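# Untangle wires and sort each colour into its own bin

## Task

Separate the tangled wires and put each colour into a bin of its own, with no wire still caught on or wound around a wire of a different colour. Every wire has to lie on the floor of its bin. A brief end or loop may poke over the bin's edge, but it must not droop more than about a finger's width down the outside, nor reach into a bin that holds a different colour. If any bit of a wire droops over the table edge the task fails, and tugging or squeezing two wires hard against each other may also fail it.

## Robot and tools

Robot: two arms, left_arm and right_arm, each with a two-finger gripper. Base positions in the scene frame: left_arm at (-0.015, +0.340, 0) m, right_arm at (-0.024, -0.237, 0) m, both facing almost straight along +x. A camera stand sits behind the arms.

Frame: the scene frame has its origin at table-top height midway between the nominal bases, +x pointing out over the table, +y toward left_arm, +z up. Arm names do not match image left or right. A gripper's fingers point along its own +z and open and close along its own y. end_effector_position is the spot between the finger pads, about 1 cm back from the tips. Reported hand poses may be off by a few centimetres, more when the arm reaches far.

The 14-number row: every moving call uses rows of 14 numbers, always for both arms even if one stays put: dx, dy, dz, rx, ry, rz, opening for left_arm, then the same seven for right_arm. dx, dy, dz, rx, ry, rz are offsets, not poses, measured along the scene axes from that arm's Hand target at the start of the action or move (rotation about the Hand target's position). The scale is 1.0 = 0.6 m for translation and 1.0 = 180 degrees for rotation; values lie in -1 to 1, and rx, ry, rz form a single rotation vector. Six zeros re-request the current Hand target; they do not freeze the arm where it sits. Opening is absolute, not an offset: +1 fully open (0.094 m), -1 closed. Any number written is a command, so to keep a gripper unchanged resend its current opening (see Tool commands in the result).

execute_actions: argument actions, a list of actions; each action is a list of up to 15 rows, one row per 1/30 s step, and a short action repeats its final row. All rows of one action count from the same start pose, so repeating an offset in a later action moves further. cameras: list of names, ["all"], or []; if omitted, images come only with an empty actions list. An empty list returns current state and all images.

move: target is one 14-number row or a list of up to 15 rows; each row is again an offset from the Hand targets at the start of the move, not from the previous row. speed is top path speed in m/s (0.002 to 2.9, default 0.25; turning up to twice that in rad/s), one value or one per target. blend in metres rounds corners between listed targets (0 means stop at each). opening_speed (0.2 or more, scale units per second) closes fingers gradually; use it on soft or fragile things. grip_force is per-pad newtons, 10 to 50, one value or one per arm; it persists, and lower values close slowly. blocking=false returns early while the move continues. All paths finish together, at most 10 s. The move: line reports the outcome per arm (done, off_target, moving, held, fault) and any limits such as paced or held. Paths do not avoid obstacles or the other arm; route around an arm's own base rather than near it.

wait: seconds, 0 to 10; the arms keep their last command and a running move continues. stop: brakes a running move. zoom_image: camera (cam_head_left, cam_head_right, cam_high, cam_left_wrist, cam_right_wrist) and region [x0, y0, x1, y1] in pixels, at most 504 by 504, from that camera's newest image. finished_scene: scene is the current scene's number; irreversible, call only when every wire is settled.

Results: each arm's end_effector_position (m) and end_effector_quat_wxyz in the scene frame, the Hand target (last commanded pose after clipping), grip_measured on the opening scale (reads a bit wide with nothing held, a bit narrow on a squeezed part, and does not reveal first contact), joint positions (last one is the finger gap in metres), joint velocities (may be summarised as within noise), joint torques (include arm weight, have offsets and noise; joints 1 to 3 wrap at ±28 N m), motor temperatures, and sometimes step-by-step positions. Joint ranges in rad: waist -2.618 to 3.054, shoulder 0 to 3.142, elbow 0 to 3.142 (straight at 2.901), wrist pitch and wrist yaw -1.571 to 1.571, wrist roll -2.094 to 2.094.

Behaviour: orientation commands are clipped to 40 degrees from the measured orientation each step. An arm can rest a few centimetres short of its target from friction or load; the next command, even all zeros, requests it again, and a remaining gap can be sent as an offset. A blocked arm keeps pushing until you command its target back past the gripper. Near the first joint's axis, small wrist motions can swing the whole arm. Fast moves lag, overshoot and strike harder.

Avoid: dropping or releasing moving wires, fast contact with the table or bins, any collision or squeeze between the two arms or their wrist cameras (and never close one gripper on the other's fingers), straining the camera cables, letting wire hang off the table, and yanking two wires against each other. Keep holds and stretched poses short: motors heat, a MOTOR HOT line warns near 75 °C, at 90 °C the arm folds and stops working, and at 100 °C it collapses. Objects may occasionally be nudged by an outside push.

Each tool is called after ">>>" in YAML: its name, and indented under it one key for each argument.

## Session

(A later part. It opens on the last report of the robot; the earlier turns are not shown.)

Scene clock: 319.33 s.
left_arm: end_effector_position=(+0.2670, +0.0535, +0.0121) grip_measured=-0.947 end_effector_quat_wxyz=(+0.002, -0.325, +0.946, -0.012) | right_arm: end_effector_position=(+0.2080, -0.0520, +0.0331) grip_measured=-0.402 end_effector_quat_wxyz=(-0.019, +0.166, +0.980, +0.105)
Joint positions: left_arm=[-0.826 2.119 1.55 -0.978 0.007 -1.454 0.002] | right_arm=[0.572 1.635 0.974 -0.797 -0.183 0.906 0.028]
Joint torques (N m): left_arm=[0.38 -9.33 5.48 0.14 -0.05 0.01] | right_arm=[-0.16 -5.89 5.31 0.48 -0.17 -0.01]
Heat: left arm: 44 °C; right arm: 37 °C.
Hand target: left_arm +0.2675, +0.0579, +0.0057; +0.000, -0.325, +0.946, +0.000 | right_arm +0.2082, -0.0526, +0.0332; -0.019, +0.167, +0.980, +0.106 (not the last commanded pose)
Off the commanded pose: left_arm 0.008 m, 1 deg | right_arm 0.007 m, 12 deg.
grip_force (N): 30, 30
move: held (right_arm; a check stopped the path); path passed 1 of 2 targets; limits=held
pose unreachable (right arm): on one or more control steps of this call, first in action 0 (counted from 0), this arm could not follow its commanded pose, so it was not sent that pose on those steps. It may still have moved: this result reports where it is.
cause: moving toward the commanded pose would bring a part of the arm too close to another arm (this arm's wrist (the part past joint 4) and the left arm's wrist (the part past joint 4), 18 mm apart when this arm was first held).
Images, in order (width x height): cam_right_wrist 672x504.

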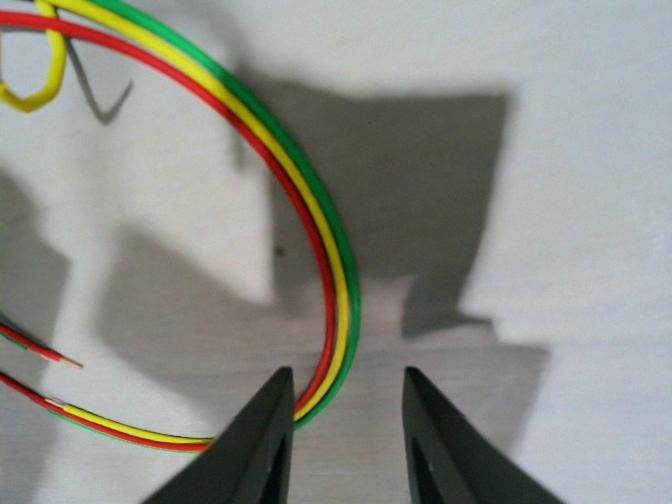

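>>> move:
  target:
    - [0,0,0.008,-0.11,0,0,-1,0,0,0,0,0,0,-0.4]
    - [0,0,0.008,-0.11,0,0,-1,0,0,-0.02,-0.06,0,0,-0.4]
  speed: 0.1
  cameras: ["cam_right_wrist","cam_left_wrist"]

Scene clock: 335.40 s.
left_arm: end_effector_position=(+0.2650, +0.0558, +0.0100) grip_measured=-0.947 end_effector_quat_wxyz=(-0.063, -0.322, +0.932, -0.156) | right_arm: end_effector_position=(+0.2027, -0.0551, +0.0191) grip_measured=-0.402 end_effector_quat_wxyz=(-0.009, +0.167, +0.986, +0.019)
Joint positions: left_arm=[-0.707 1.967 1.262 -0.663 0.273 -1.367 0.002] | right_arm=[0.661 1.724 1.032 -0.865 -0.039 0.986 0.028]
Joint torques (N m): left_arm=[0.61 -10.86 4.05 0.76 0.13 0.05] | right_arm=[0.46 -5.08 7.6 0.16 0.12 0.08]
Heat: left arm: 45 °C; right arm: 37 °C.
Hand target: left_arm +0.2674, +0.0578, +0.0106; -0.056, -0.320, +0.932, -0.163 | right_arm +0.2081, -0.0527, +0.0211; -0.004, +0.168, +0.986, +0.013
Off the commanded pose: left_arm 0.003 m, 1 deg | right_arm 0.006 m, 1 deg.
grip_force (N): 30, 30
move: done
Images, in order (width x height): cam_left_wrist 672x504, cam_right_wrist 672x504.

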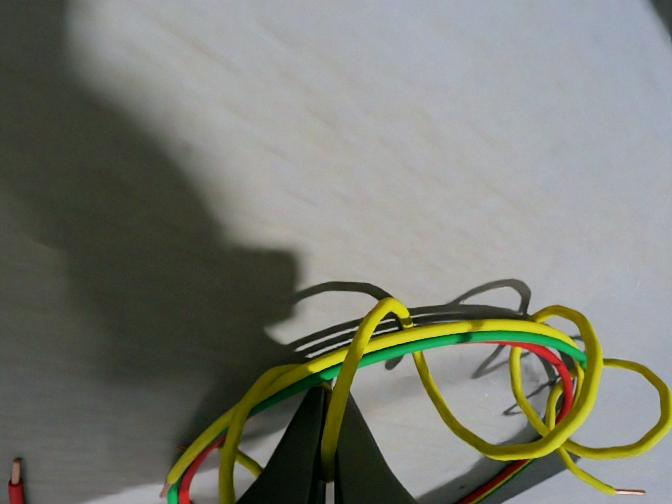

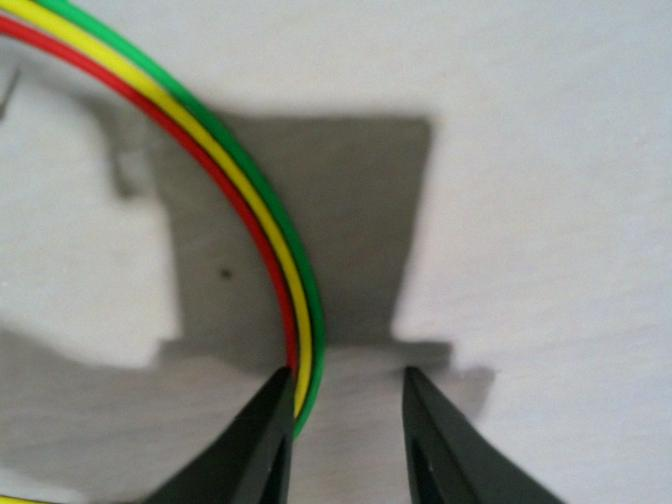

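>>> move:
  target:
    - [0,0,0,0,0,0,-1,0.017,0.018,0.01,0,0,0,-0.4]
    - [0,0,0,0,0,0,-1,0.017,0.018,-0.03,0,0,0,-0.4]
  speed: 0.1
  cameras: ["cam_right_wrist"]

Scene clock: 348.17 s.
left_arm: end_effector_position=(+0.2650, +0.0558, +0.0100) grip_measured=-0.947 end_effector_quat_wxyz=(-0.063, -0.322, +0.932, -0.156) | right_arm: end_effector_position=(+0.2182, -0.0412, +0.0160) grip_measured=-0.401 end_effector_quat_wxyz=(-0.007, +0.169, +0.985, +0.021)
Joint positions: left_arm=[-0.707 1.967 1.262 -0.663 0.273 -1.367 0.002] | right_arm=[0.667 1.797 1.107 -0.86 -0.038 0.995 0.028]
Joint torques (N m): left_arm=[0.53 -10.93 4.15 0.83 0.11 0.09] | right_arm=[0.59 -5.01 3.45 0.78 0.11 0.05]
Heat: left arm: 45 °C; right arm: 39 °C.
Hand target: left_arm +0.2674, +0.0578, +0.0106; -0.056, -0.320, +0.932, -0.163 | right_arm +0.2183, -0.0417, +0.0031; -0.003, +0.168, +0.986, +0.013
Off the commanded pose: left_arm 0.003 m, 1 deg | right_arm 0.013 m, 1 deg.
grip_force (N): 30, 30
move: off_target (right_arm)
Images, in order (width x height): cam_right_wrist 672x504.

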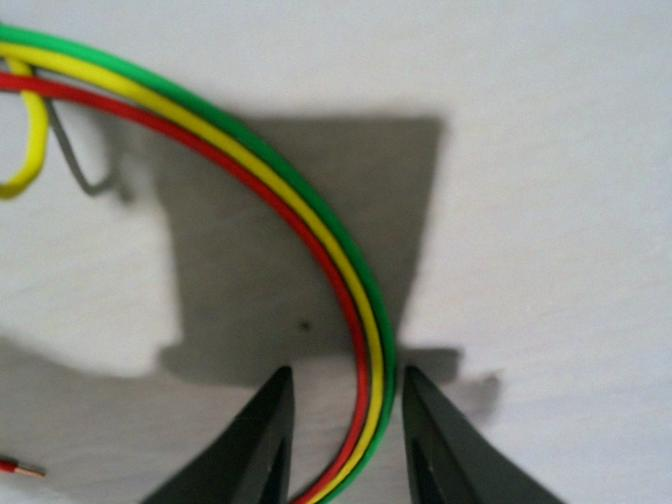

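>>> move:
  target:
    - [0,0,0,0,0,0,-1,-0.004,-0.011,0.005,0,0,0,-0.4]
    - [0,0,0,0,0,0,-1,-0.004,-0.011,-0.015,0,0,0,-0.4]
  speed: 0.1
  cameras: ["cam_right_wrist"]

Scene clock: 357.33 s.
left_arm: end_effector_position=(+0.2650, +0.0558, +0.0100) grip_measured=-0.947 end_effector_quat_wxyz=(-0.063, -0.322, +0.932, -0.156) | right_arm: end_effector_position=(+0.2180, -0.0415, +0.0158) grip_measured=-0.401 end_effector_quat_wxyz=(-0.002, +0.168, +0.985, +0.026)
Joint positions: left_arm=[-0.707 1.967 1.262 -0.663 0.273 -1.367 0.002] | right_arm=[0.667 1.783 1.088 -0.84 -0.038 0.994 0.028]
Joint torques (N m): left_arm=[0.53 -10.8 3.99 0.79 0.16 0.01] | right_arm=[-0.34 -4.27 1.42 1.03 0.1 -0.07]
Heat: left arm: 46 °C; right arm: 38 °C.
Hand target: left_arm +0.2674, +0.0578, +0.0106; -0.056, -0.320, +0.932, -0.163 | right_arm +0.2159, -0.0484, -0.0058; -0.003, +0.168, +0.986, +0.013
Off the commanded pose: left_arm 0.003 m, 1 deg | right_arm 0.023 m, 2 deg.
grip_force (N): 30, 30
move: off_target (right_arm)
Images, in order (width x height): cam_right_wrist 672x504.

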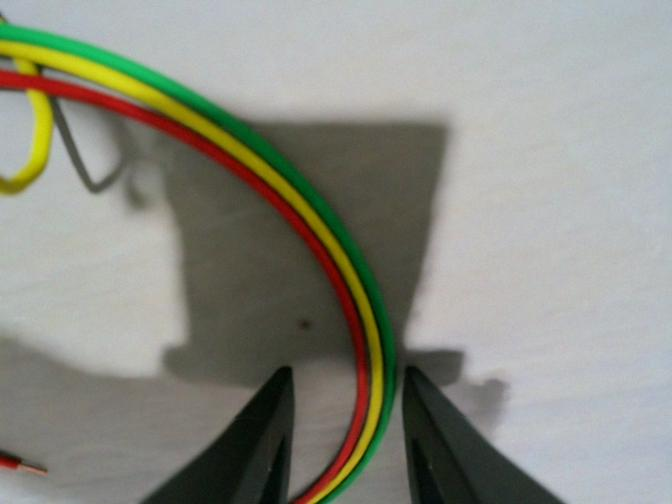

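>>> move:
  target:
    - [0,0,0,0,0,0,-1,0.0,0.0,0.006,0,0,0,-1]
  opening_speed: 0.3
  cameras: ["cam_right_wrist"]

Scene clock: 376.10 s.
left_arm: end_effector_position=(+0.2650, +0.0558, +0.0100) grip_measured=-0.947 end_effector_quat_wxyz=(-0.063, -0.322, +0.932, -0.156) | right_arm: end_effector_position=(+0.2172, -0.0447, +0.0156) grip_measured=-0.905 end_effector_quat_wxyz=(+0.000, +0.168, +0.986, +0.019)
Joint positions: left_arm=[-0.707 1.967 1.262 -0.663 0.273 -1.367 0.002] | right_arm=[0.667 1.781 1.086 -0.848 -0.026 0.994 0.004]
Joint torques (N m): left_arm=[0.73 -10.85 4.12 0.8 0.14 0.08] | right_arm=[-0.36 -4.55 2.13 0.95 -0.02 -0.06]
Heat: left arm: 46 °C; right arm: 37 °C.
Hand target: left_arm +0.2674, +0.0578, +0.0106; -0.056, -0.320, +0.932, -0.163 | right_arm +0.2159, -0.0484, -0.0023; -0.003, +0.168, +0.986, +0.013
Off the commanded pose: left_arm 0.003 m, 1 deg | right_arm 0.018 m, 1 deg.
grip_force (N): 30, 30
move: off_target (right_arm)
Images, in order (width x height): cam_right_wrist 672x504.

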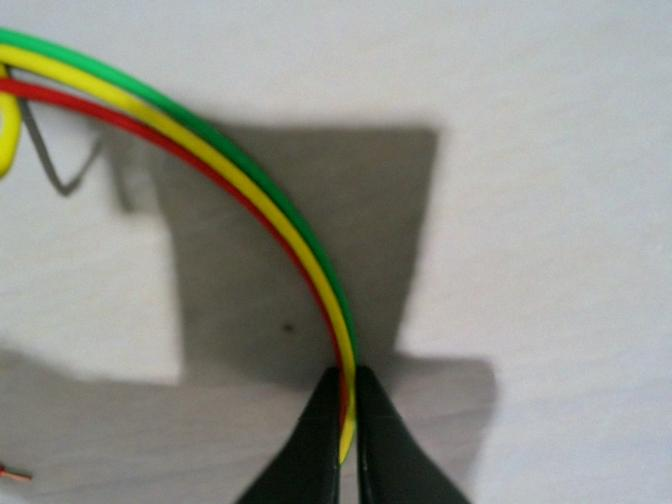

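>>> move:
  target:
    - [0,0.0,0.08,0,0,0,-1,0.0,0.0,0.08,0,0,0,-1]
    - [0.02,0.05,0.08,0,0,0,-1,-0.03,-0.05,0.08,0,0,0,-1]
  speed: 0.05
  cameras: ["cam_right_wrist","cam_left_wrist","cam_head_left"]

>>> zoom_image:
  camera: "cam_head_left"
  region: [280, 270, 460, 420]

Scene clock: 388.10 s.
left_arm: end_effector_position=(+0.2836, +0.0829, +0.0525) grip_measured=-0.947 end_effector_quat_wxyz=(-0.055, -0.321, +0.931, -0.164) | right_arm: end_effector_position=(+0.1993, -0.0746, +0.0417) grip_measured=-0.906 end_effector_quat_wxyz=(-0.009, +0.167, +0.986, +0.010)
Joint positions: left_arm=[-0.618 1.891 1.335 -0.815 0.286 -1.277 0.002] | right_arm=[0.621 1.648 1.045 -0.966 -0.026 0.946 0.004]
Joint torques (N m): left_arm=[0.58 -11.69 5.12 0.36 0.19 0.06] | right_arm=[-0.5 -8.35 4.19 0.22 -0.03 -0.05]
Heat: left arm: 47 °C; right arm: 37 °C.
Hand target: left_arm +0.2793, +0.0879, +0.0584; -0.056, -0.320, +0.932, -0.162 | right_arm +0.1980, -0.0785, +0.0458; -0.003, +0.168, +0.986, +0.013
Off the commanded pose: left_arm 0.009 m, 0 deg | right_arm 0.006 m, 1 deg.
grip_force (N): 30, 30
move: done
Images, in order (width x height): cam_head_left 672x504, cam_left_wrist 672x504, cam_right_wrist 672x504.

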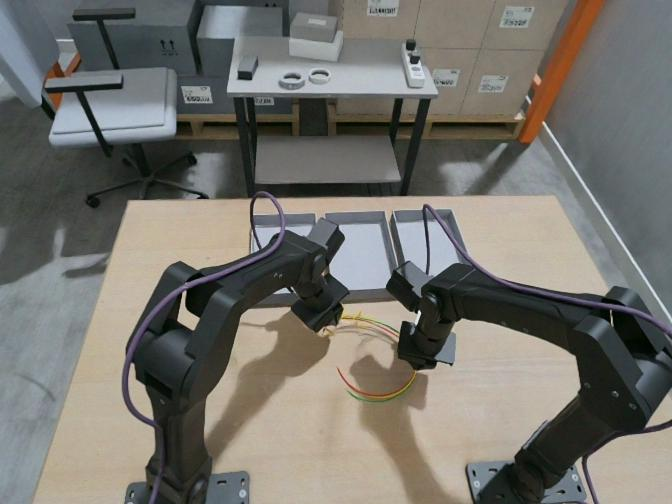

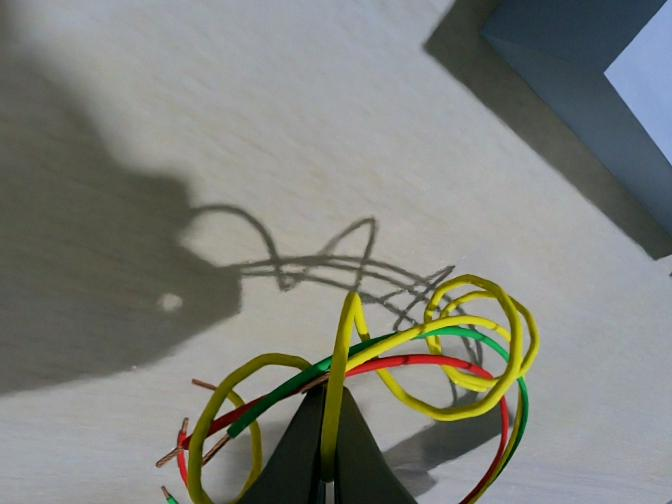

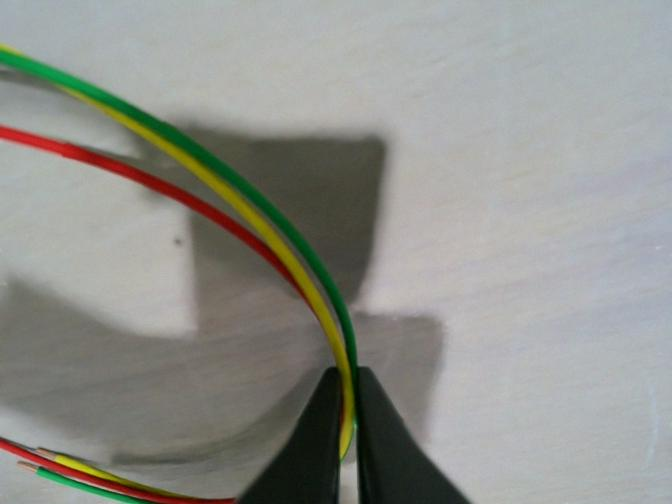

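Scaled by 2.800 from the camera's 672x504 image, which has a finer 960x720 frame.

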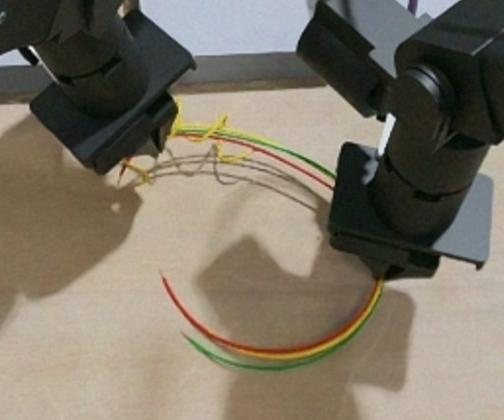

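>>> move:
  target:
    - [0.0,0.06,0.02,0,0,0,-1,-0.04,-0.09,0.02,0,0,0,-1]
  speed: 0.04
  cameras: ["cam_right_wrist","cam_left_wrist"]

>>> move:
  target:
    - [0.0,0.06,0.02,0,0,0,-1,-0.02,-0.12,0.02,0,0,0,-1]
  speed: 0.04
  cameras: ["cam_right_wrist","cam_left_wrist","cam_head_left"]

>>> zoom_image:
  camera: "cam_head_left"
  region: [280, 270, 460, 420]

Scene clock: 403.53 s.
left_arm: end_effector_position=(+0.2858, +0.1186, +0.0669) grip_measured=-0.947 end_effector_quat_wxyz=(-0.051, -0.321, +0.931, -0.165) | right_arm: end_effector_position=(+0.1786, -0.1282, +0.0559) grip_measured=-0.906 end_effector_quat_wxyz=(-0.003, +0.168, +0.986, +0.014)
Joint positions: left_arm=[-0.528 1.817 1.299 -0.874 0.299 -1.184 0.002] | right_arm=[0.481 1.443 0.905 -1.022 -0.026 0.808 0.004]
Joint torques (N m): left_arm=[0.49 -10.7 4.79 0.31 0.21 0] | right_arm=[-0.46 -6.15 4.37 0.13 -0.05 -0.06]
Motor temperatures (°C): left_arm=[33 48 42 33 32 33 36] | right_arm=[31 36 37 36 34 32 34]
Heat: left arm: 48 °C; right arm: 37 °C.
Hand target: left_arm +0.2795, +0.1238, +0.0705; -0.056, -0.320, +0.932, -0.163 | right_arm +0.1740, -0.1325, +0.0578; -0.003, +0.168, +0.986, +0.013
Off the commanded pose: left_arm 0.009 m, 1 deg | right_arm 0.007 m, 0 deg.
grip_force (N): 30, 30
move: done
Images, in order (width x height): cam_left_wrist 672x504, cam_right_wrist 672x504.

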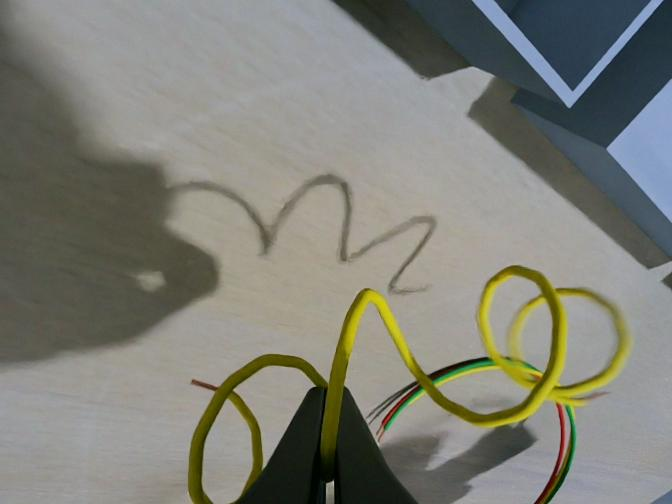

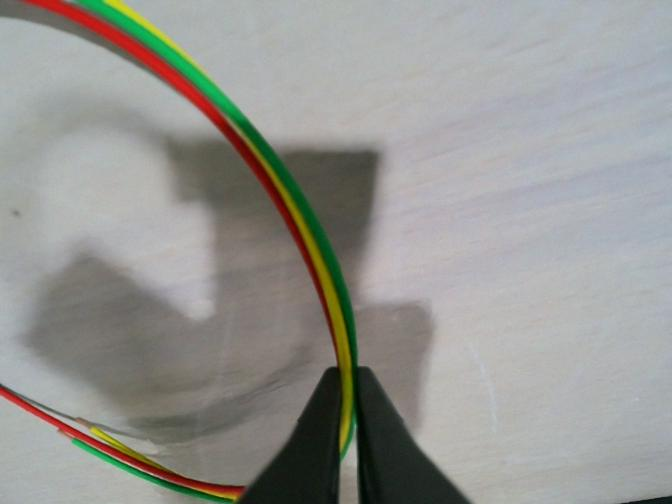

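Scene clock: 406.03 s.
left_arm: end_effector_position=(+0.2863, +0.1557, +0.0792) grip_measured=-0.947 end_effector_quat_wxyz=(-0.051, -0.321, +0.931, -0.164) | right_arm: end_effector_position=(+0.1675, -0.2023, +0.0693) grip_measured=-0.906 end_effector_quat_wxyz=(-0.002, +0.168, +0.986, +0.013)
Joint positions: left_arm=[-0.428 1.757 1.278 -0.945 0.313 -1.08 0.002] | right_arm=[0.163 1.291 0.841 -1.117 -0.027 0.489 0.004]
Joint torques (N m): left_arm=[0.49 -10.18 4.88 0.26 0.24 0.06] | right_arm=[-0.47 -4.59 4.46 0.14 -0.06 -0.07]
Heat: left arm: 48 °C; right arm: 37 °C.
Hand target: left_arm +0.2794, +0.1599, +0.0826; -0.056, -0.320, +0.932, -0.163 | right_arm +0.1619, -0.2044, +0.0697; -0.004, +0.168, +0.986, +0.013
Off the commanded pose: left_arm 0.009 m, 1 deg | right_arm 0.006 m, 0 deg.
grip_force (N): 30, 30
move: done
Images, in order (width x height): cam_head_left 672x504, cam_left_wrist 672x504, cam_right_wrist 672x504.

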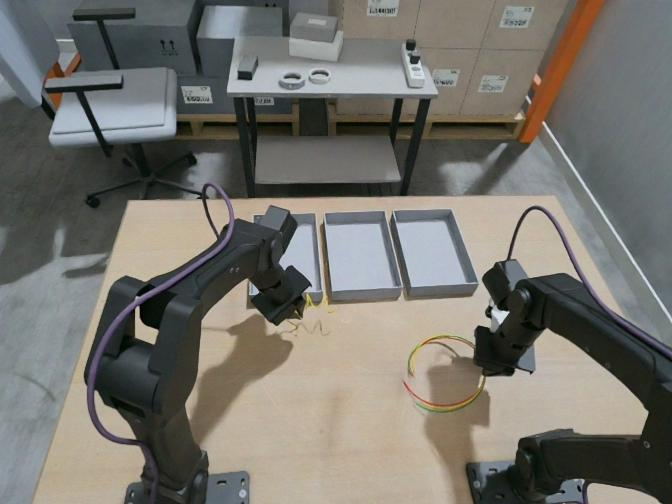

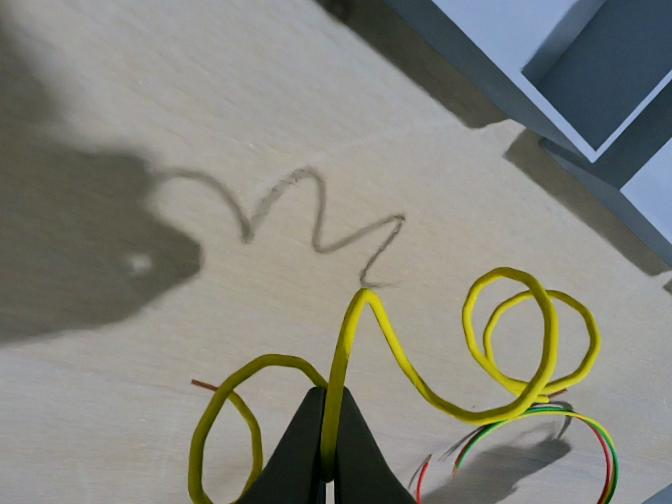

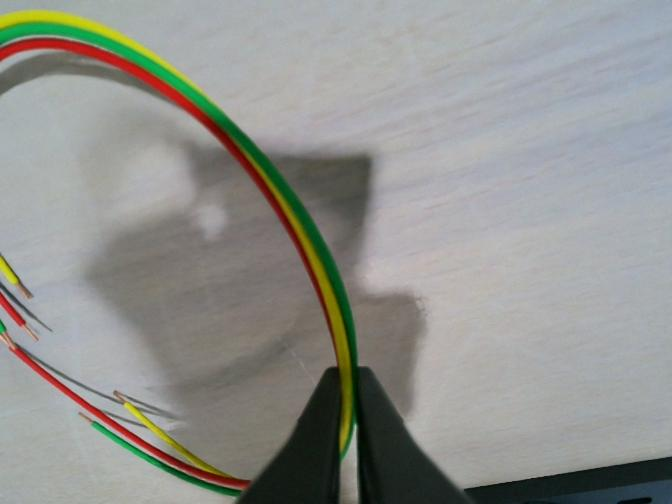

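Scaled by 2.800 from the camera's 672x504 image, which has a finer 960x720 frame.

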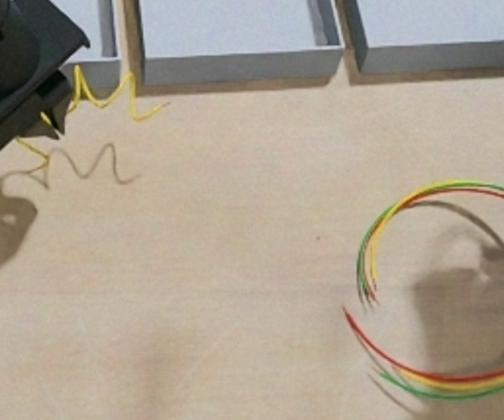

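>>> move:
  target:
    - [0,0,0.15,0.11,0,0,-1,0,0,0,0,0,0,-1]
    - [0.317,0.04,0.15,0.11,0,0,-1,0,0,0,0,0,0,-1]
    - [0.317,0.04,-0.06,0.11,0,0,-1,0,0,0,0,0,0,-1]
  speed: 0.2
  blend: [0.04,0.04,0]
  cameras: ["cam_left_wrist","cam_high","cam_head_left"]

Scene clock: 418.70 s.
left_arm: end_effector_position=(+0.4700, +0.1801, +0.0491) grip_measured=-0.947 end_effector_quat_wxyz=(+0.012, -0.327, +0.945, -0.018) | right_arm: end_effector_position=(+0.1675, -0.2023, +0.0693) grip_measured=-0.906 end_effector_quat_wxyz=(-0.002, +0.168, +0.986, +0.013)
Joint positions: left_arm=[-0.35 2.684 2.701 -1.547 0.014 -0.983 0.002] | right_arm=[0.163 1.291 0.841 -1.117 -0.027 0.488 0.004]
Joint torques (N m): left_arm=[0.16 -13.11 6.69 0.12 -0.07 0.05] | right_arm=[-0.49 -4.6 4.46 0.14 -0.07 -0.07]
Heat: left arm: 50 °C; right arm: 37 °C.
Hand target: left_arm +0.4696, +0.1839, +0.0465; +0.000, -0.325, +0.946, +0.000 | right_arm +0.1620, -0.2044, +0.0697; -0.004, +0.168, +0.986, +0.013
Off the commanded pose: left_arm 0.005 m, 2 deg | right_arm 0.006 m, 0 deg.
joint sent to its limit (left arm) — joint 4 (wrist pitch), lower limit. The joint targets still meet the commanded pose.
grip_force (N): 30, 30
move: done
Images, in order (width x height): cam_head_left 672x504, cam_high 672x504, cam_left_wrist 672x504.

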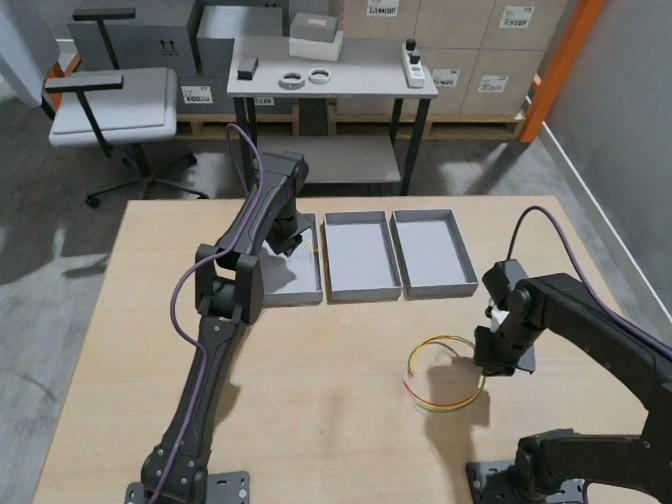

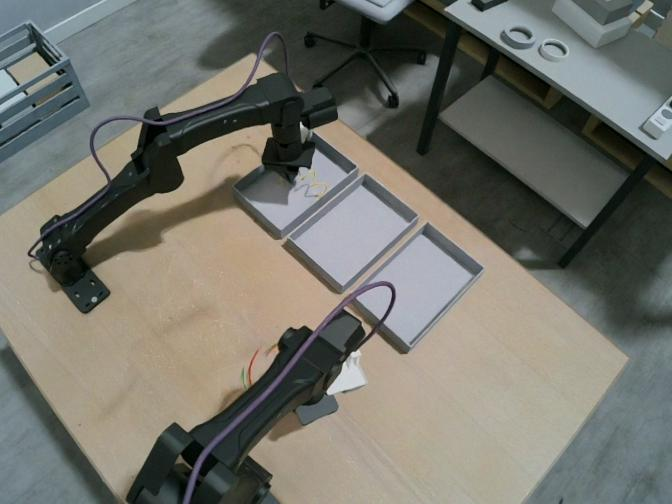

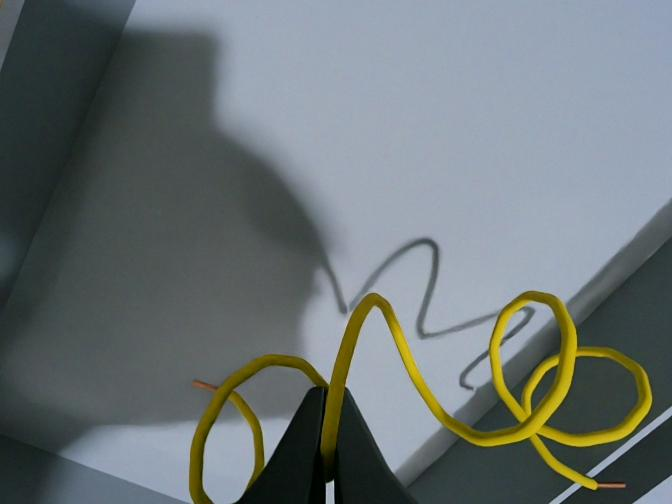

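>>> move:
  target:
    - [0.035,0.04,0,0,0,0,-1,0,0,0,0,0,0,-1]
    - [0.035,0.04,-0.045,0,0,0,-1,0,0,0,0,0,0,-1]
  speed: 0.1
  cameras: ["cam_left_wrist","cam_high"]

>>> zoom_image:
  camera: "cam_high"
  region: [200, 90, 400, 260]

Scene clock: 428.93 s.
left_arm: end_effector_position=(+0.4926, +0.2066, +0.0266) grip_measured=-0.947 end_effector_quat_wxyz=(+0.021, -0.329, +0.944, -0.020) | right_arm: end_effector_position=(+0.1675, -0.2023, +0.0693) grip_measured=-0.906 end_effector_quat_wxyz=(-0.002, +0.168, +0.986, +0.013)
Joint positions: left_arm=[-0.29 2.794 2.828 -1.548 0.01 -0.927 0.002] | right_arm=[0.163 1.291 0.841 -1.117 -0.027 0.488 0.004]
Joint torques (N m): left_arm=[-0.05 -12.88 6.89 0.17 -0.08 0.05] | right_arm=[-0.49 -4.59 4.48 0.14 -0.06 -0.07]
Motor temperatures (°C): left_arm=[33 54 45 32 32 33 36] | right_arm=[31 36 37 35 34 32 34]
Heat: left arm: 54 °C; right arm: 37 °C.
Hand target: left_arm +0.4907, +0.2079, +0.0196; +0.000, -0.325, +0.946, +0.000 | right_arm +0.1620, -0.2044, +0.0697; -0.004, +0.168, +0.986, +0.013
Off the commanded pose: left_arm 0.007 m, 3 deg | right_arm 0.006 m, 0 deg.
joint sent to its limit (left arm) — joint 4 (wrist pitch), lower limit. The joint targets still meet the commanded pose.
grip_force (N): 30, 30
move: off_target (left_arm)
Images, in order (width x height): cam_high 672x504, cam_left_wrist 672x504.

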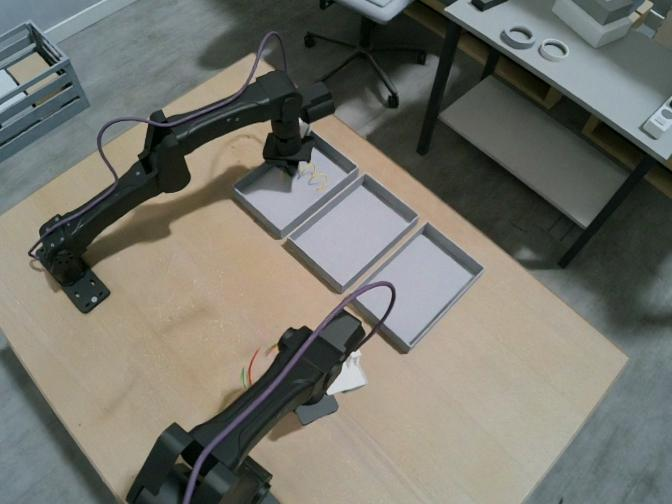

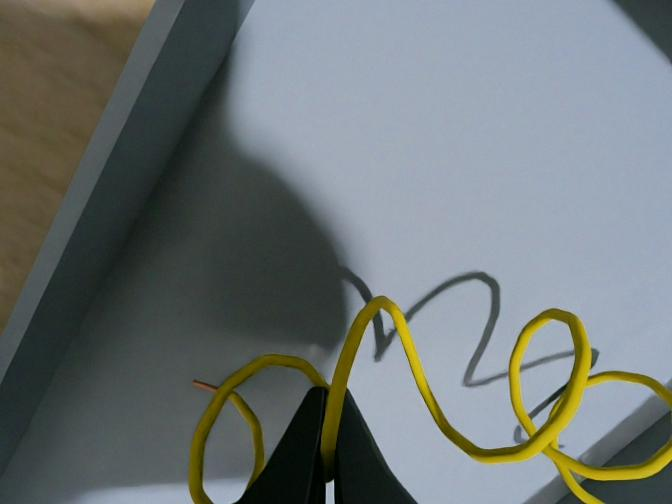

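Scaled by 2.520 from the camera's 672x504 image, which has a finer 960x720 frame.

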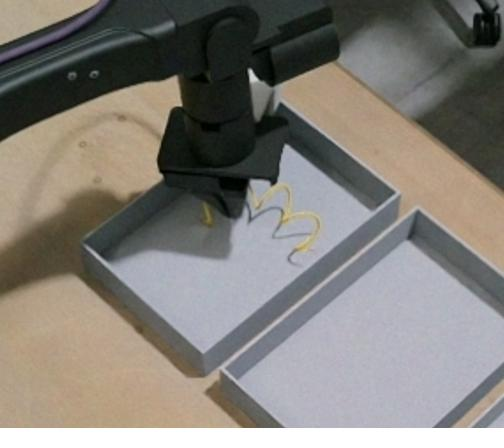

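>>> move:
  target:
    - [0,0,-0.015,0,0,0,-1,0,0,0,0,0,0,-1]
    - [0,0,-0.015,0,0,0,-0.6,0.117,0.10,0,0,0,0,-1]
    - [0,0,0.12,0,0,0,-0.6,0.117,0.10,-0.09,0,0,0,-1]
    - [0,0,0.25,0,0,0,-0.6,0.117,0.10,-0.09,0,0,0,-0.5]
    - [-0.35,0.1,0.25,0,0,0,-0.6,0.117,0.10,0.1,0,0,0,-0.5]
    - [-0.35,0.1,0.25,0,0,-0.21,-0.6,0.05,0.02,0.22,0,0,0,-0.5]
  speed: [0.1,0.1,0.1,0.1,0.3,0.2]
  opening_speed: 0.5
  cameras: ["all"]

>>> zoom_image:
  camera: "cam_head_left"
  region: [230, 190, 490, 400]

Scene clock: 453.53 s.
left_arm: end_effector_position=(+0.2844, +0.2630, +0.1686) grip_measured=-0.603 end_effector_quat_wxyz=(+0.001, -0.031, +1.000, -0.005) | right_arm: end_effector_position=(+0.1940, -0.1870, +0.1843) grip_measured=-0.502 end_effector_quat_wxyz=(-0.003, +0.168, +0.986, +0.013)
Joint positions: left_arm=[-0.284 1.721 1.637 -1.483 0.009 -0.311 0.019] | right_arm=[0.213 1.407 1.389 -1.55 -0.027 0.539 0.023]
Joint torques (N m): left_arm=[0.64 -8.79 4.46 0.16 -0.04 0.09] | right_arm=[-0.49 -5.35 7.77 0.14 -0.07 -0.06]
Motor temperatures (°C): left_arm=[33 56 43 32 32 33 36] | right_arm=[31 36 38 35 34 32 34]
Heat: left arm: 56 °C; right arm: 38 °C.
Hand target: left_arm +0.2807, +0.2679, +0.1695; +0.000, -0.030, +1.000, +0.000 (not the last commanded pose) | right_arm +0.1954, -0.1882, +0.1955; -0.003, +0.168, +0.986, +0.013 (not the last commanded pose)
Off the commanded pose: left_arm 0.006 m, 3 deg | right_arm 0.018 m, 0 deg.
joint sent to its limit (right arm) — joint 4 (wrist pitch), lower limit.
grip_force (N): 30, 30
move: off_target (left_arm, right_arm; path cut at 10 s); path passed 5 of 6 targets; target 2's new opening was sent with left_arm's hand 0.010 m and 3 deg from that target

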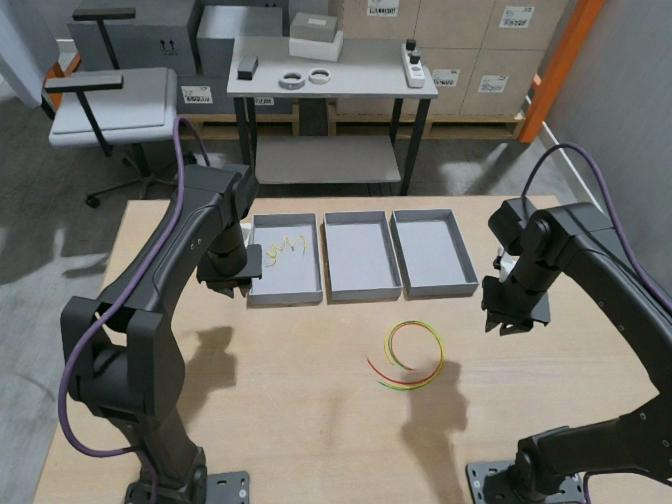

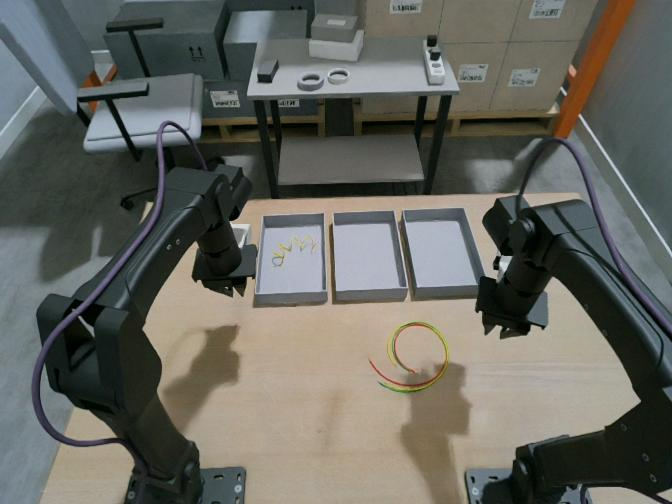

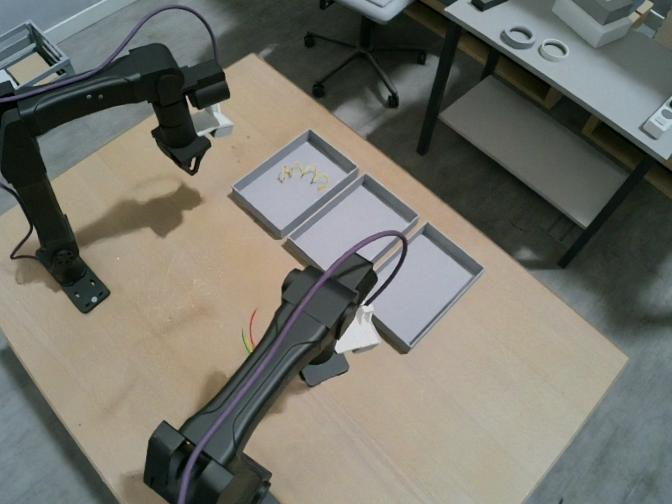

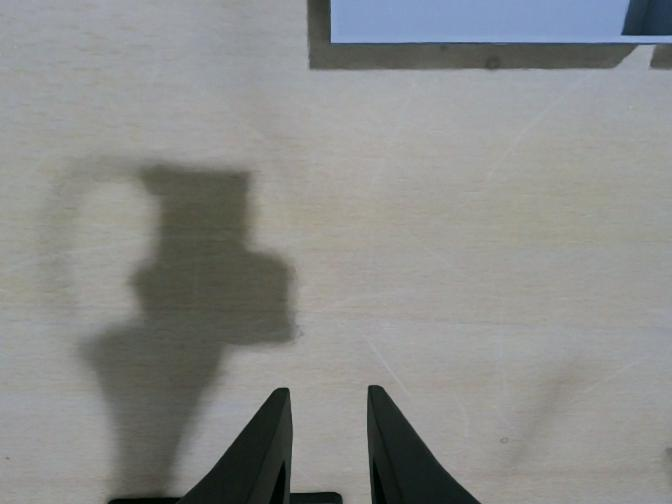

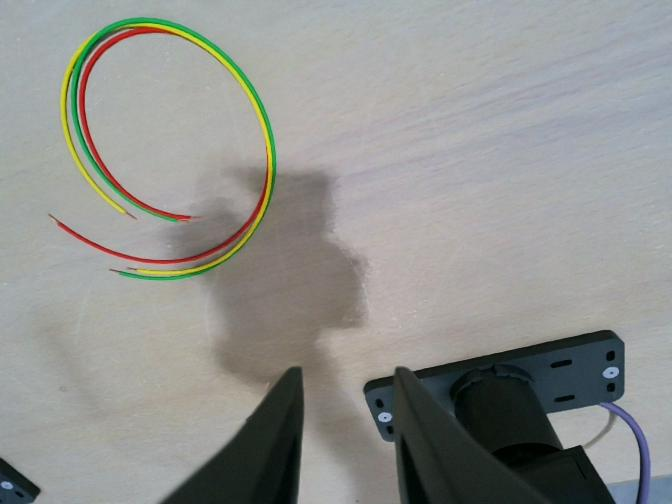

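Scaled by 1.938 from the camera's 672x504 image, which has a finer 960x720 frame.

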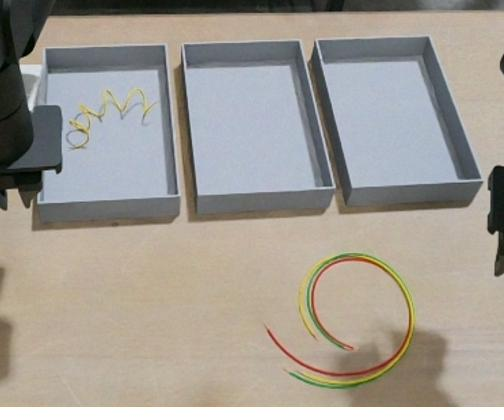

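>>> move:
  target:
    - [-0.12,-0.37,0,0,0,0.03,-0.6,0,-0.02,0,0,0,0,-0.5]
  speed: 0.25
  cameras: ["cam_left_wrist"]

>>> zoom_image:
  camera: "cam_left_wrist"
  region: [200, 0, 600, 300]

Scene clock: 474.13 s.
left_arm: end_effector_position=(+0.2055, +0.0429, +0.1711) grip_measured=-0.603 end_effector_quat_wxyz=(+0.002, -0.069, +0.998, -0.012) | right_arm: end_effector_position=(+0.1964, -0.1985, +0.1843) grip_measured=-0.502 end_effector_quat_wxyz=(-0.003, +0.168, +0.986, +0.013)
Joint positions: left_arm=[-0.964 1.957 1.951 -1.543 0.01 -1.067 0.019] | right_arm=[0.16 1.407 1.389 -1.55 -0.027 0.486 0.023]
Joint torques (N m): left_arm=[0.57 -8.14 6.67 0.05 -0.06 -0.07] | right_arm=[-0.5 -6.19 7.05 0.13 -0.07 -0.07]
Motor temperatures (°C): left_arm=[33 51 43 32 31 33 35] | right_arm=[31 35 39 35 34 32 34]
Heat: left arm: 51 °C; right arm: 39 °C.
Hand target: left_arm +0.2086, +0.0459, +0.1695; +0.000, -0.077, +0.997, +0.000 | right_arm +0.1954, -0.2002, +0.1955; -0.003, +0.168, +0.986, +0.013
Off the commanded pose: left_arm 0.005 m, 2 deg | right_arm 0.011 m, 0 deg.
joint sent to its limit (left arm) — joint 4 (wrist pitch), lower limit. The joint targets still meet the commanded pose.
joint sent to its limit (right arm) — joint 4 (wrist pitch), lower limit. The joint targets still meet the commanded pose.
grip_force (N): 30, 30
move: off_target (right_arm)
Images, in order (width x height): cam_left_wrist 672x504.

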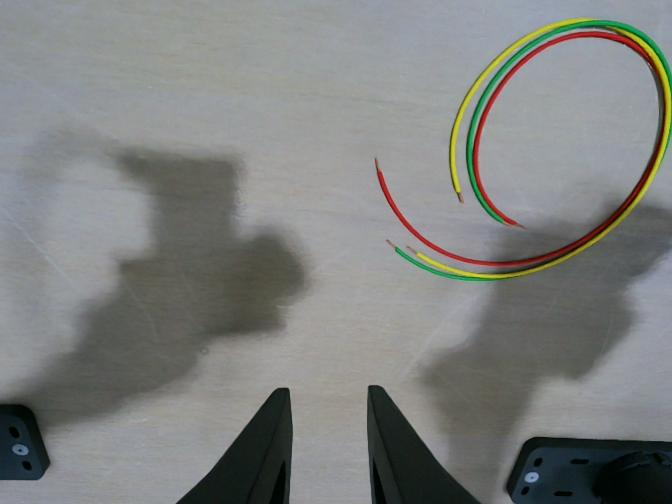

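Scaled by 1.260 from the camera's 672x504 image, which has a finer 960x720 frame.

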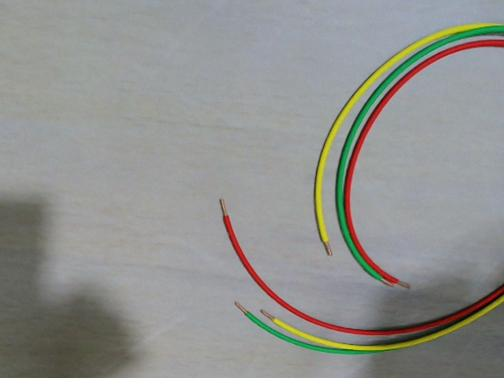

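>>> move:
  target:
    - [0.023,-0.114,-0.22,0,0,0,-0.78,0,-0.02,0,0,0,0,-0.5]
  speed: 0.2
  cameras: ["cam_left_wrist"]

Scene clock: 487.70 s.
left_arm: end_effector_position=(+0.2207, -0.0192, +0.0420) grip_measured=-0.777 end_effector_quat_wxyz=(-0.005, -0.074, +0.997, -0.001) | right_arm: end_effector_position=(+0.1974, -0.2106, +0.1865) grip_measured=-0.502 end_effector_quat_wxyz=(+0.003, +0.168, +0.986, +0.015)
Joint positions: left_arm=[-1.022 2.228 1.848 -1.195 0.01 -1.137 0.01] | right_arm=[0.106 1.396 1.389 -1.55 -0.027 0.433 0.023]
Joint torques (N m): left_arm=[-0.39 -10.92 5.79 0.34 -0.09 -0.11] | right_arm=[-0.5 -5.81 6.57 0.16 -0.07 -0.08]
Heat: left arm: 49 °C; right arm: 39 °C.
Hand target: left_arm +0.2225, -0.0225, +0.0376; +0.000, -0.077, +0.997, +0.000 | right_arm +0.1955, -0.2123, +0.1955; -0.003, +0.168, +0.986, +0.013
Off the commanded pose: left_arm 0.006 m, 1 deg | right_arm 0.009 m, 1 deg.
joint sent to its limit (right arm) — joint 4 (wrist pitch), lower limit. The joint targets still meet the commanded pose.
grip_force (N): 30, 30
move: done
Images, in order (width x height): cam_left_wrist 672x504.

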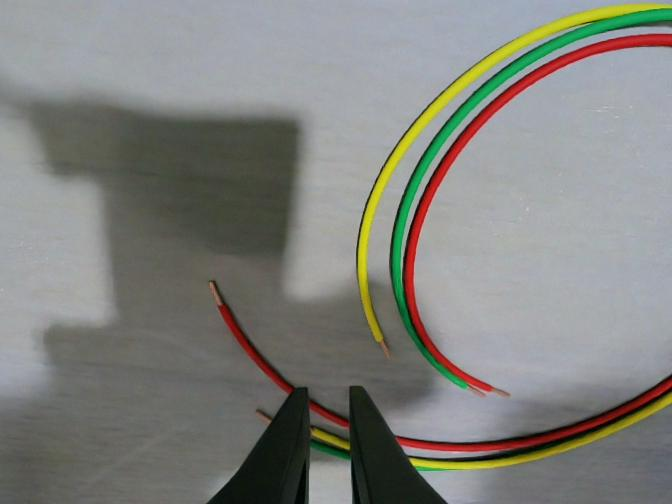

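>>> move:
  target:
    - [0.03,-0.008,0,0,0,0,-0.78,0,-0.02,0,0,0,0,-0.5]
    - [0.03,-0.008,-0.04,0,0,0,-0.78,0,-0.02,0,0,0,0,-0.5]
  speed: 0.1
  cameras: ["cam_left_wrist"]

Scene clock: 500.63 s.
left_arm: end_effector_position=(+0.2380, -0.0303, +0.0246) grip_measured=-0.777 end_effector_quat_wxyz=(+0.000, -0.078, +0.997, -0.009) | right_arm: end_effector_position=(+0.1986, -0.2227, +0.1865) grip_measured=-0.502 end_effector_quat_wxyz=(+0.004, +0.168, +0.986, +0.014)
Joint positions: left_arm=[-1.004 2.3 1.898 -1.154 0.01 -1.125 0.01] | right_arm=[0.051 1.396 1.389 -1.55 -0.027 0.378 0.023]
Joint torques (N m): left_arm=[0.39 -10.8 4.97 0.37 -0.04 0.04] | right_arm=[-0.46 -6.16 6.27 0.16 -0.07 -0.06]
Heat: left arm: 50 °C; right arm: 39 °C.
Hand target: left_arm +0.2404, -0.0274, +0.0136; +0.000, -0.076, +0.997, +0.000 | right_arm +0.1955, -0.2243, +0.1955; -0.003, +0.168, +0.986, +0.013
Off the commanded pose: left_arm 0.012 m, 1 deg | right_arm 0.010 m, 1 deg.
joint sent to its limit (right arm) — joint 4 (wrist pitch), lower limit. The joint targets still meet the commanded pose.
grip_force (N): 30, 30
move: off_target (left_arm)
Images, in order (width x height): cam_left_wrist 672x504.

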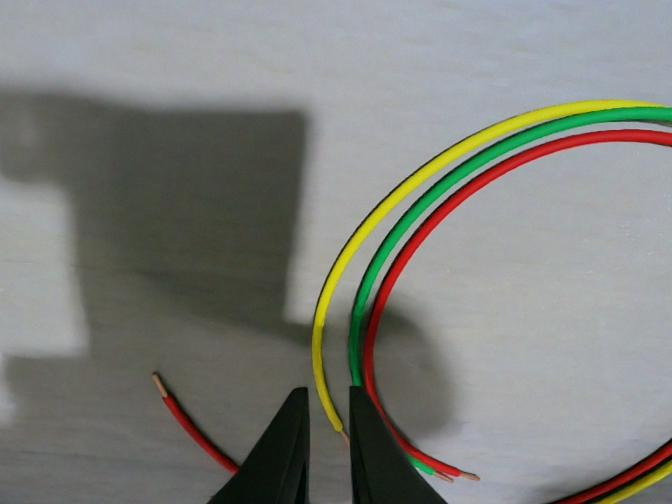

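>>> move:
  target:
    - [0.009,0.003,-0.004,0,0,0,-0.78,0,0,0,0,0,0,-0.5]
    - [0.009,0.003,-0.022,0,0,0,-0.78,0,0,0,0,0,0,-0.5]
    - [0.009,0.003,-0.022,0,0,0,-1,0,0,0,0,0,0,-0.5]
  speed: 0.06
  opening_speed: 0.3
  cameras: ["cam_left_wrist"]

Scene clock: 513.70 s.
left_arm: end_effector_position=(+0.2432, -0.0300, +0.0127) grip_measured=-0.986 end_effector_quat_wxyz=(+0.001, -0.077, +0.997, -0.011) | right_arm: end_effector_position=(+0.1986, -0.2227, +0.1865) grip_measured=-0.502 end_effector_quat_wxyz=(+0.004, +0.168, +0.986, +0.014)
Joint positions: left_arm=[-0.994 2.316 1.879 -1.114 0.01 -1.113 0.001] | right_arm=[0.051 1.396 1.389 -1.55 -0.027 0.378 0.023]
Joint torques (N m): left_arm=[0.61 -10.65 4.63 0.35 -0.07 0.03] | right_arm=[-0.46 -6.16 6.27 0.16 -0.06 -0.06]
Heat: left arm: 50 °C; right arm: 39 °C.
Hand target: left_arm +0.2458, -0.0256, +0.0002; +0.000, -0.077, +0.997, +0.000 | right_arm +0.1955, -0.2243, +0.1955; -0.003, +0.168, +0.986, +0.013
Off the commanded pose: left_arm 0.013 m, 1 deg | right_arm 0.010 m, 1 deg.
joint sent to its limit (right arm) — joint 4 (wrist pitch), lower limit. The joint targets still meet the commanded pose.
grip_force (N): 30, 30
move: off_target (left_arm); target 3's new opening was sent with left_arm's hand 0.013 m and 1 deg from that target
Images, in order (width x height): cam_left_wrist 672x504.

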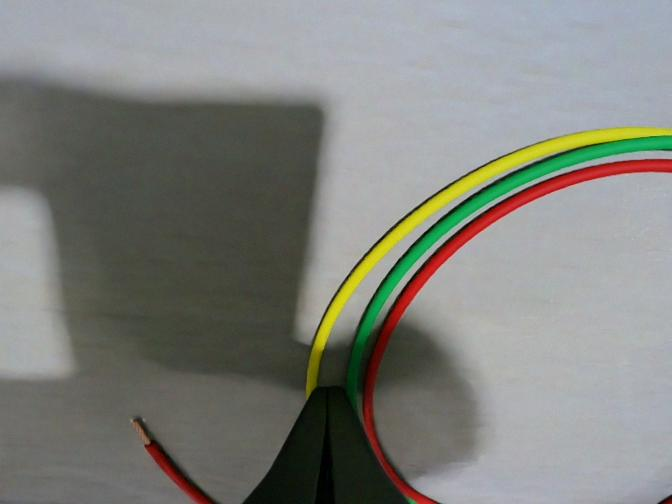

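>>> move:
  target:
    - [0,0,0.02,0,0,0,-0.75,0,0,0,0,0,0,-0.5]
    - [0.002,0.009,0.02,0,0,0,-0.75,0,0,0,0,0,0,-0.5]
    - [0.002,0.009,-0.013,0,0,0,-0.75,0,0,0,0,0,0,-0.5]
  speed: 0.06
  opening_speed: 0.3
  cameras: ["cam_left_wrist"]

Scene clock: 526.43 s.
left_arm: end_effector_position=(+0.2442, -0.0239, +0.0063) grip_measured=-0.753 end_effector_quat_wxyz=(-0.002, -0.077, +0.997, -0.006) | right_arm: end_effector_position=(+0.1986, -0.2227, +0.1865) grip_measured=-0.502 end_effector_quat_wxyz=(+0.004, +0.168, +0.986, +0.014)
Joint positions: left_arm=[-0.984 2.316 1.853 -1.1 0.01 -1.103 0.012] | right_arm=[0.051 1.396 1.389 -1.55 -0.027 0.378 0.023]
Joint torques (N m): left_arm=[0.47 -11.49 3.36 0.57 -0.11 0.05] | right_arm=[-0.46 -6.17 6.24 0.16 -0.06 -0.07]
Heat: left arm: 49 °C; right arm: 39 °C.
Hand target: left_arm +0.2470, -0.0201, -0.0075; +0.000, -0.077, +0.997, +0.000 | right_arm +0.1955, -0.2243, +0.1955; -0.003, +0.168, +0.986, +0.013
Off the commanded pose: left_arm 0.015 m, 1 deg | right_arm 0.010 m, 1 deg.
joint sent to its limit (right arm) — joint 4 (wrist pitch), lower limit. The joint targets still meet the commanded pose.
grip_force (N): 30, 30
move: off_target (left_arm)
Images, in order (width x height): cam_left_wrist 672x504.

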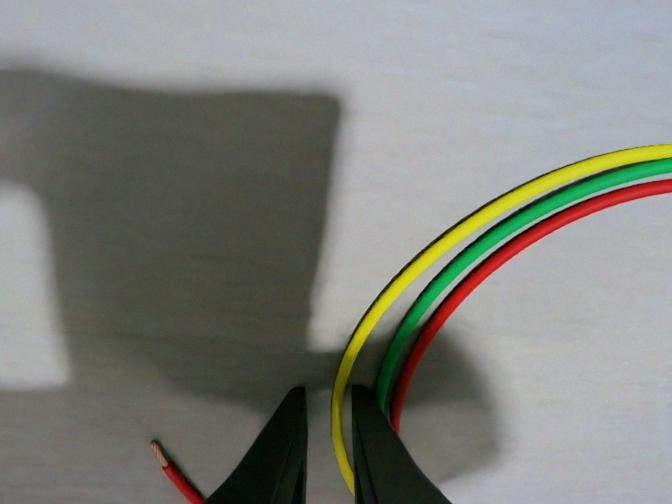

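Good, straddling at table level.

>>> move:
  target:
    - [0,0,0,0,0,0,-1,0,0,0,0,0,0,-0.5]
    - [0,0,0.04,0,0,0,-1,0,0,0,0,0,0,-0.5]
  speed: 0.05
  opening_speed: 0.3
  cameras: ["cam_left_wrist"]

Scene clock: 534.20 s.
left_arm: end_effector_position=(+0.2424, -0.0214, +0.0085) grip_measured=-0.953 end_effector_quat_wxyz=(-0.006, -0.077, +0.997, +0.000) | right_arm: end_effector_position=(+0.1986, -0.2227, +0.1865) grip_measured=-0.502 end_effector_quat_wxyz=(+0.004, +0.168, +0.986, +0.014)
Joint positions: left_arm=[-0.984 2.316 1.862 -1.123 0.009 -1.103 0.002] | right_arm=[0.051 1.396 1.389 -1.55 -0.027 0.378 0.023]
Joint torques (N m): left_arm=[0.54 -13.07 6.86 -0.03 -0.07 0.06] | right_arm=[-0.46 -6.17 6.27 0.16 -0.06 -0.07]
Heat: left arm: 49 °C; right arm: 39 °C.
Hand target: left_arm +0.2471, -0.0201, +0.0165; +0.000, -0.077, +0.997, +0.000 | right_arm +0.1955, -0.2243, +0.1955; -0.003, +0.168, +0.986, +0.013
Off the commanded pose: left_arm 0.009 m, 1 deg | right_arm 0.010 m, 1 deg.
joint sent to its limit (right arm) — joint 4 (wrist pitch), lower limit. The joint targets still meet the commanded pose.
grip_force (N): 30, 30
move: done
Images, in order (width x height): cam_left_wrist 672x504.

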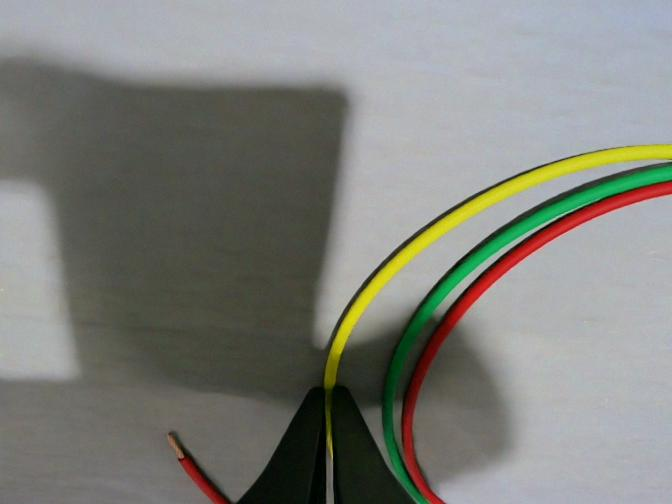

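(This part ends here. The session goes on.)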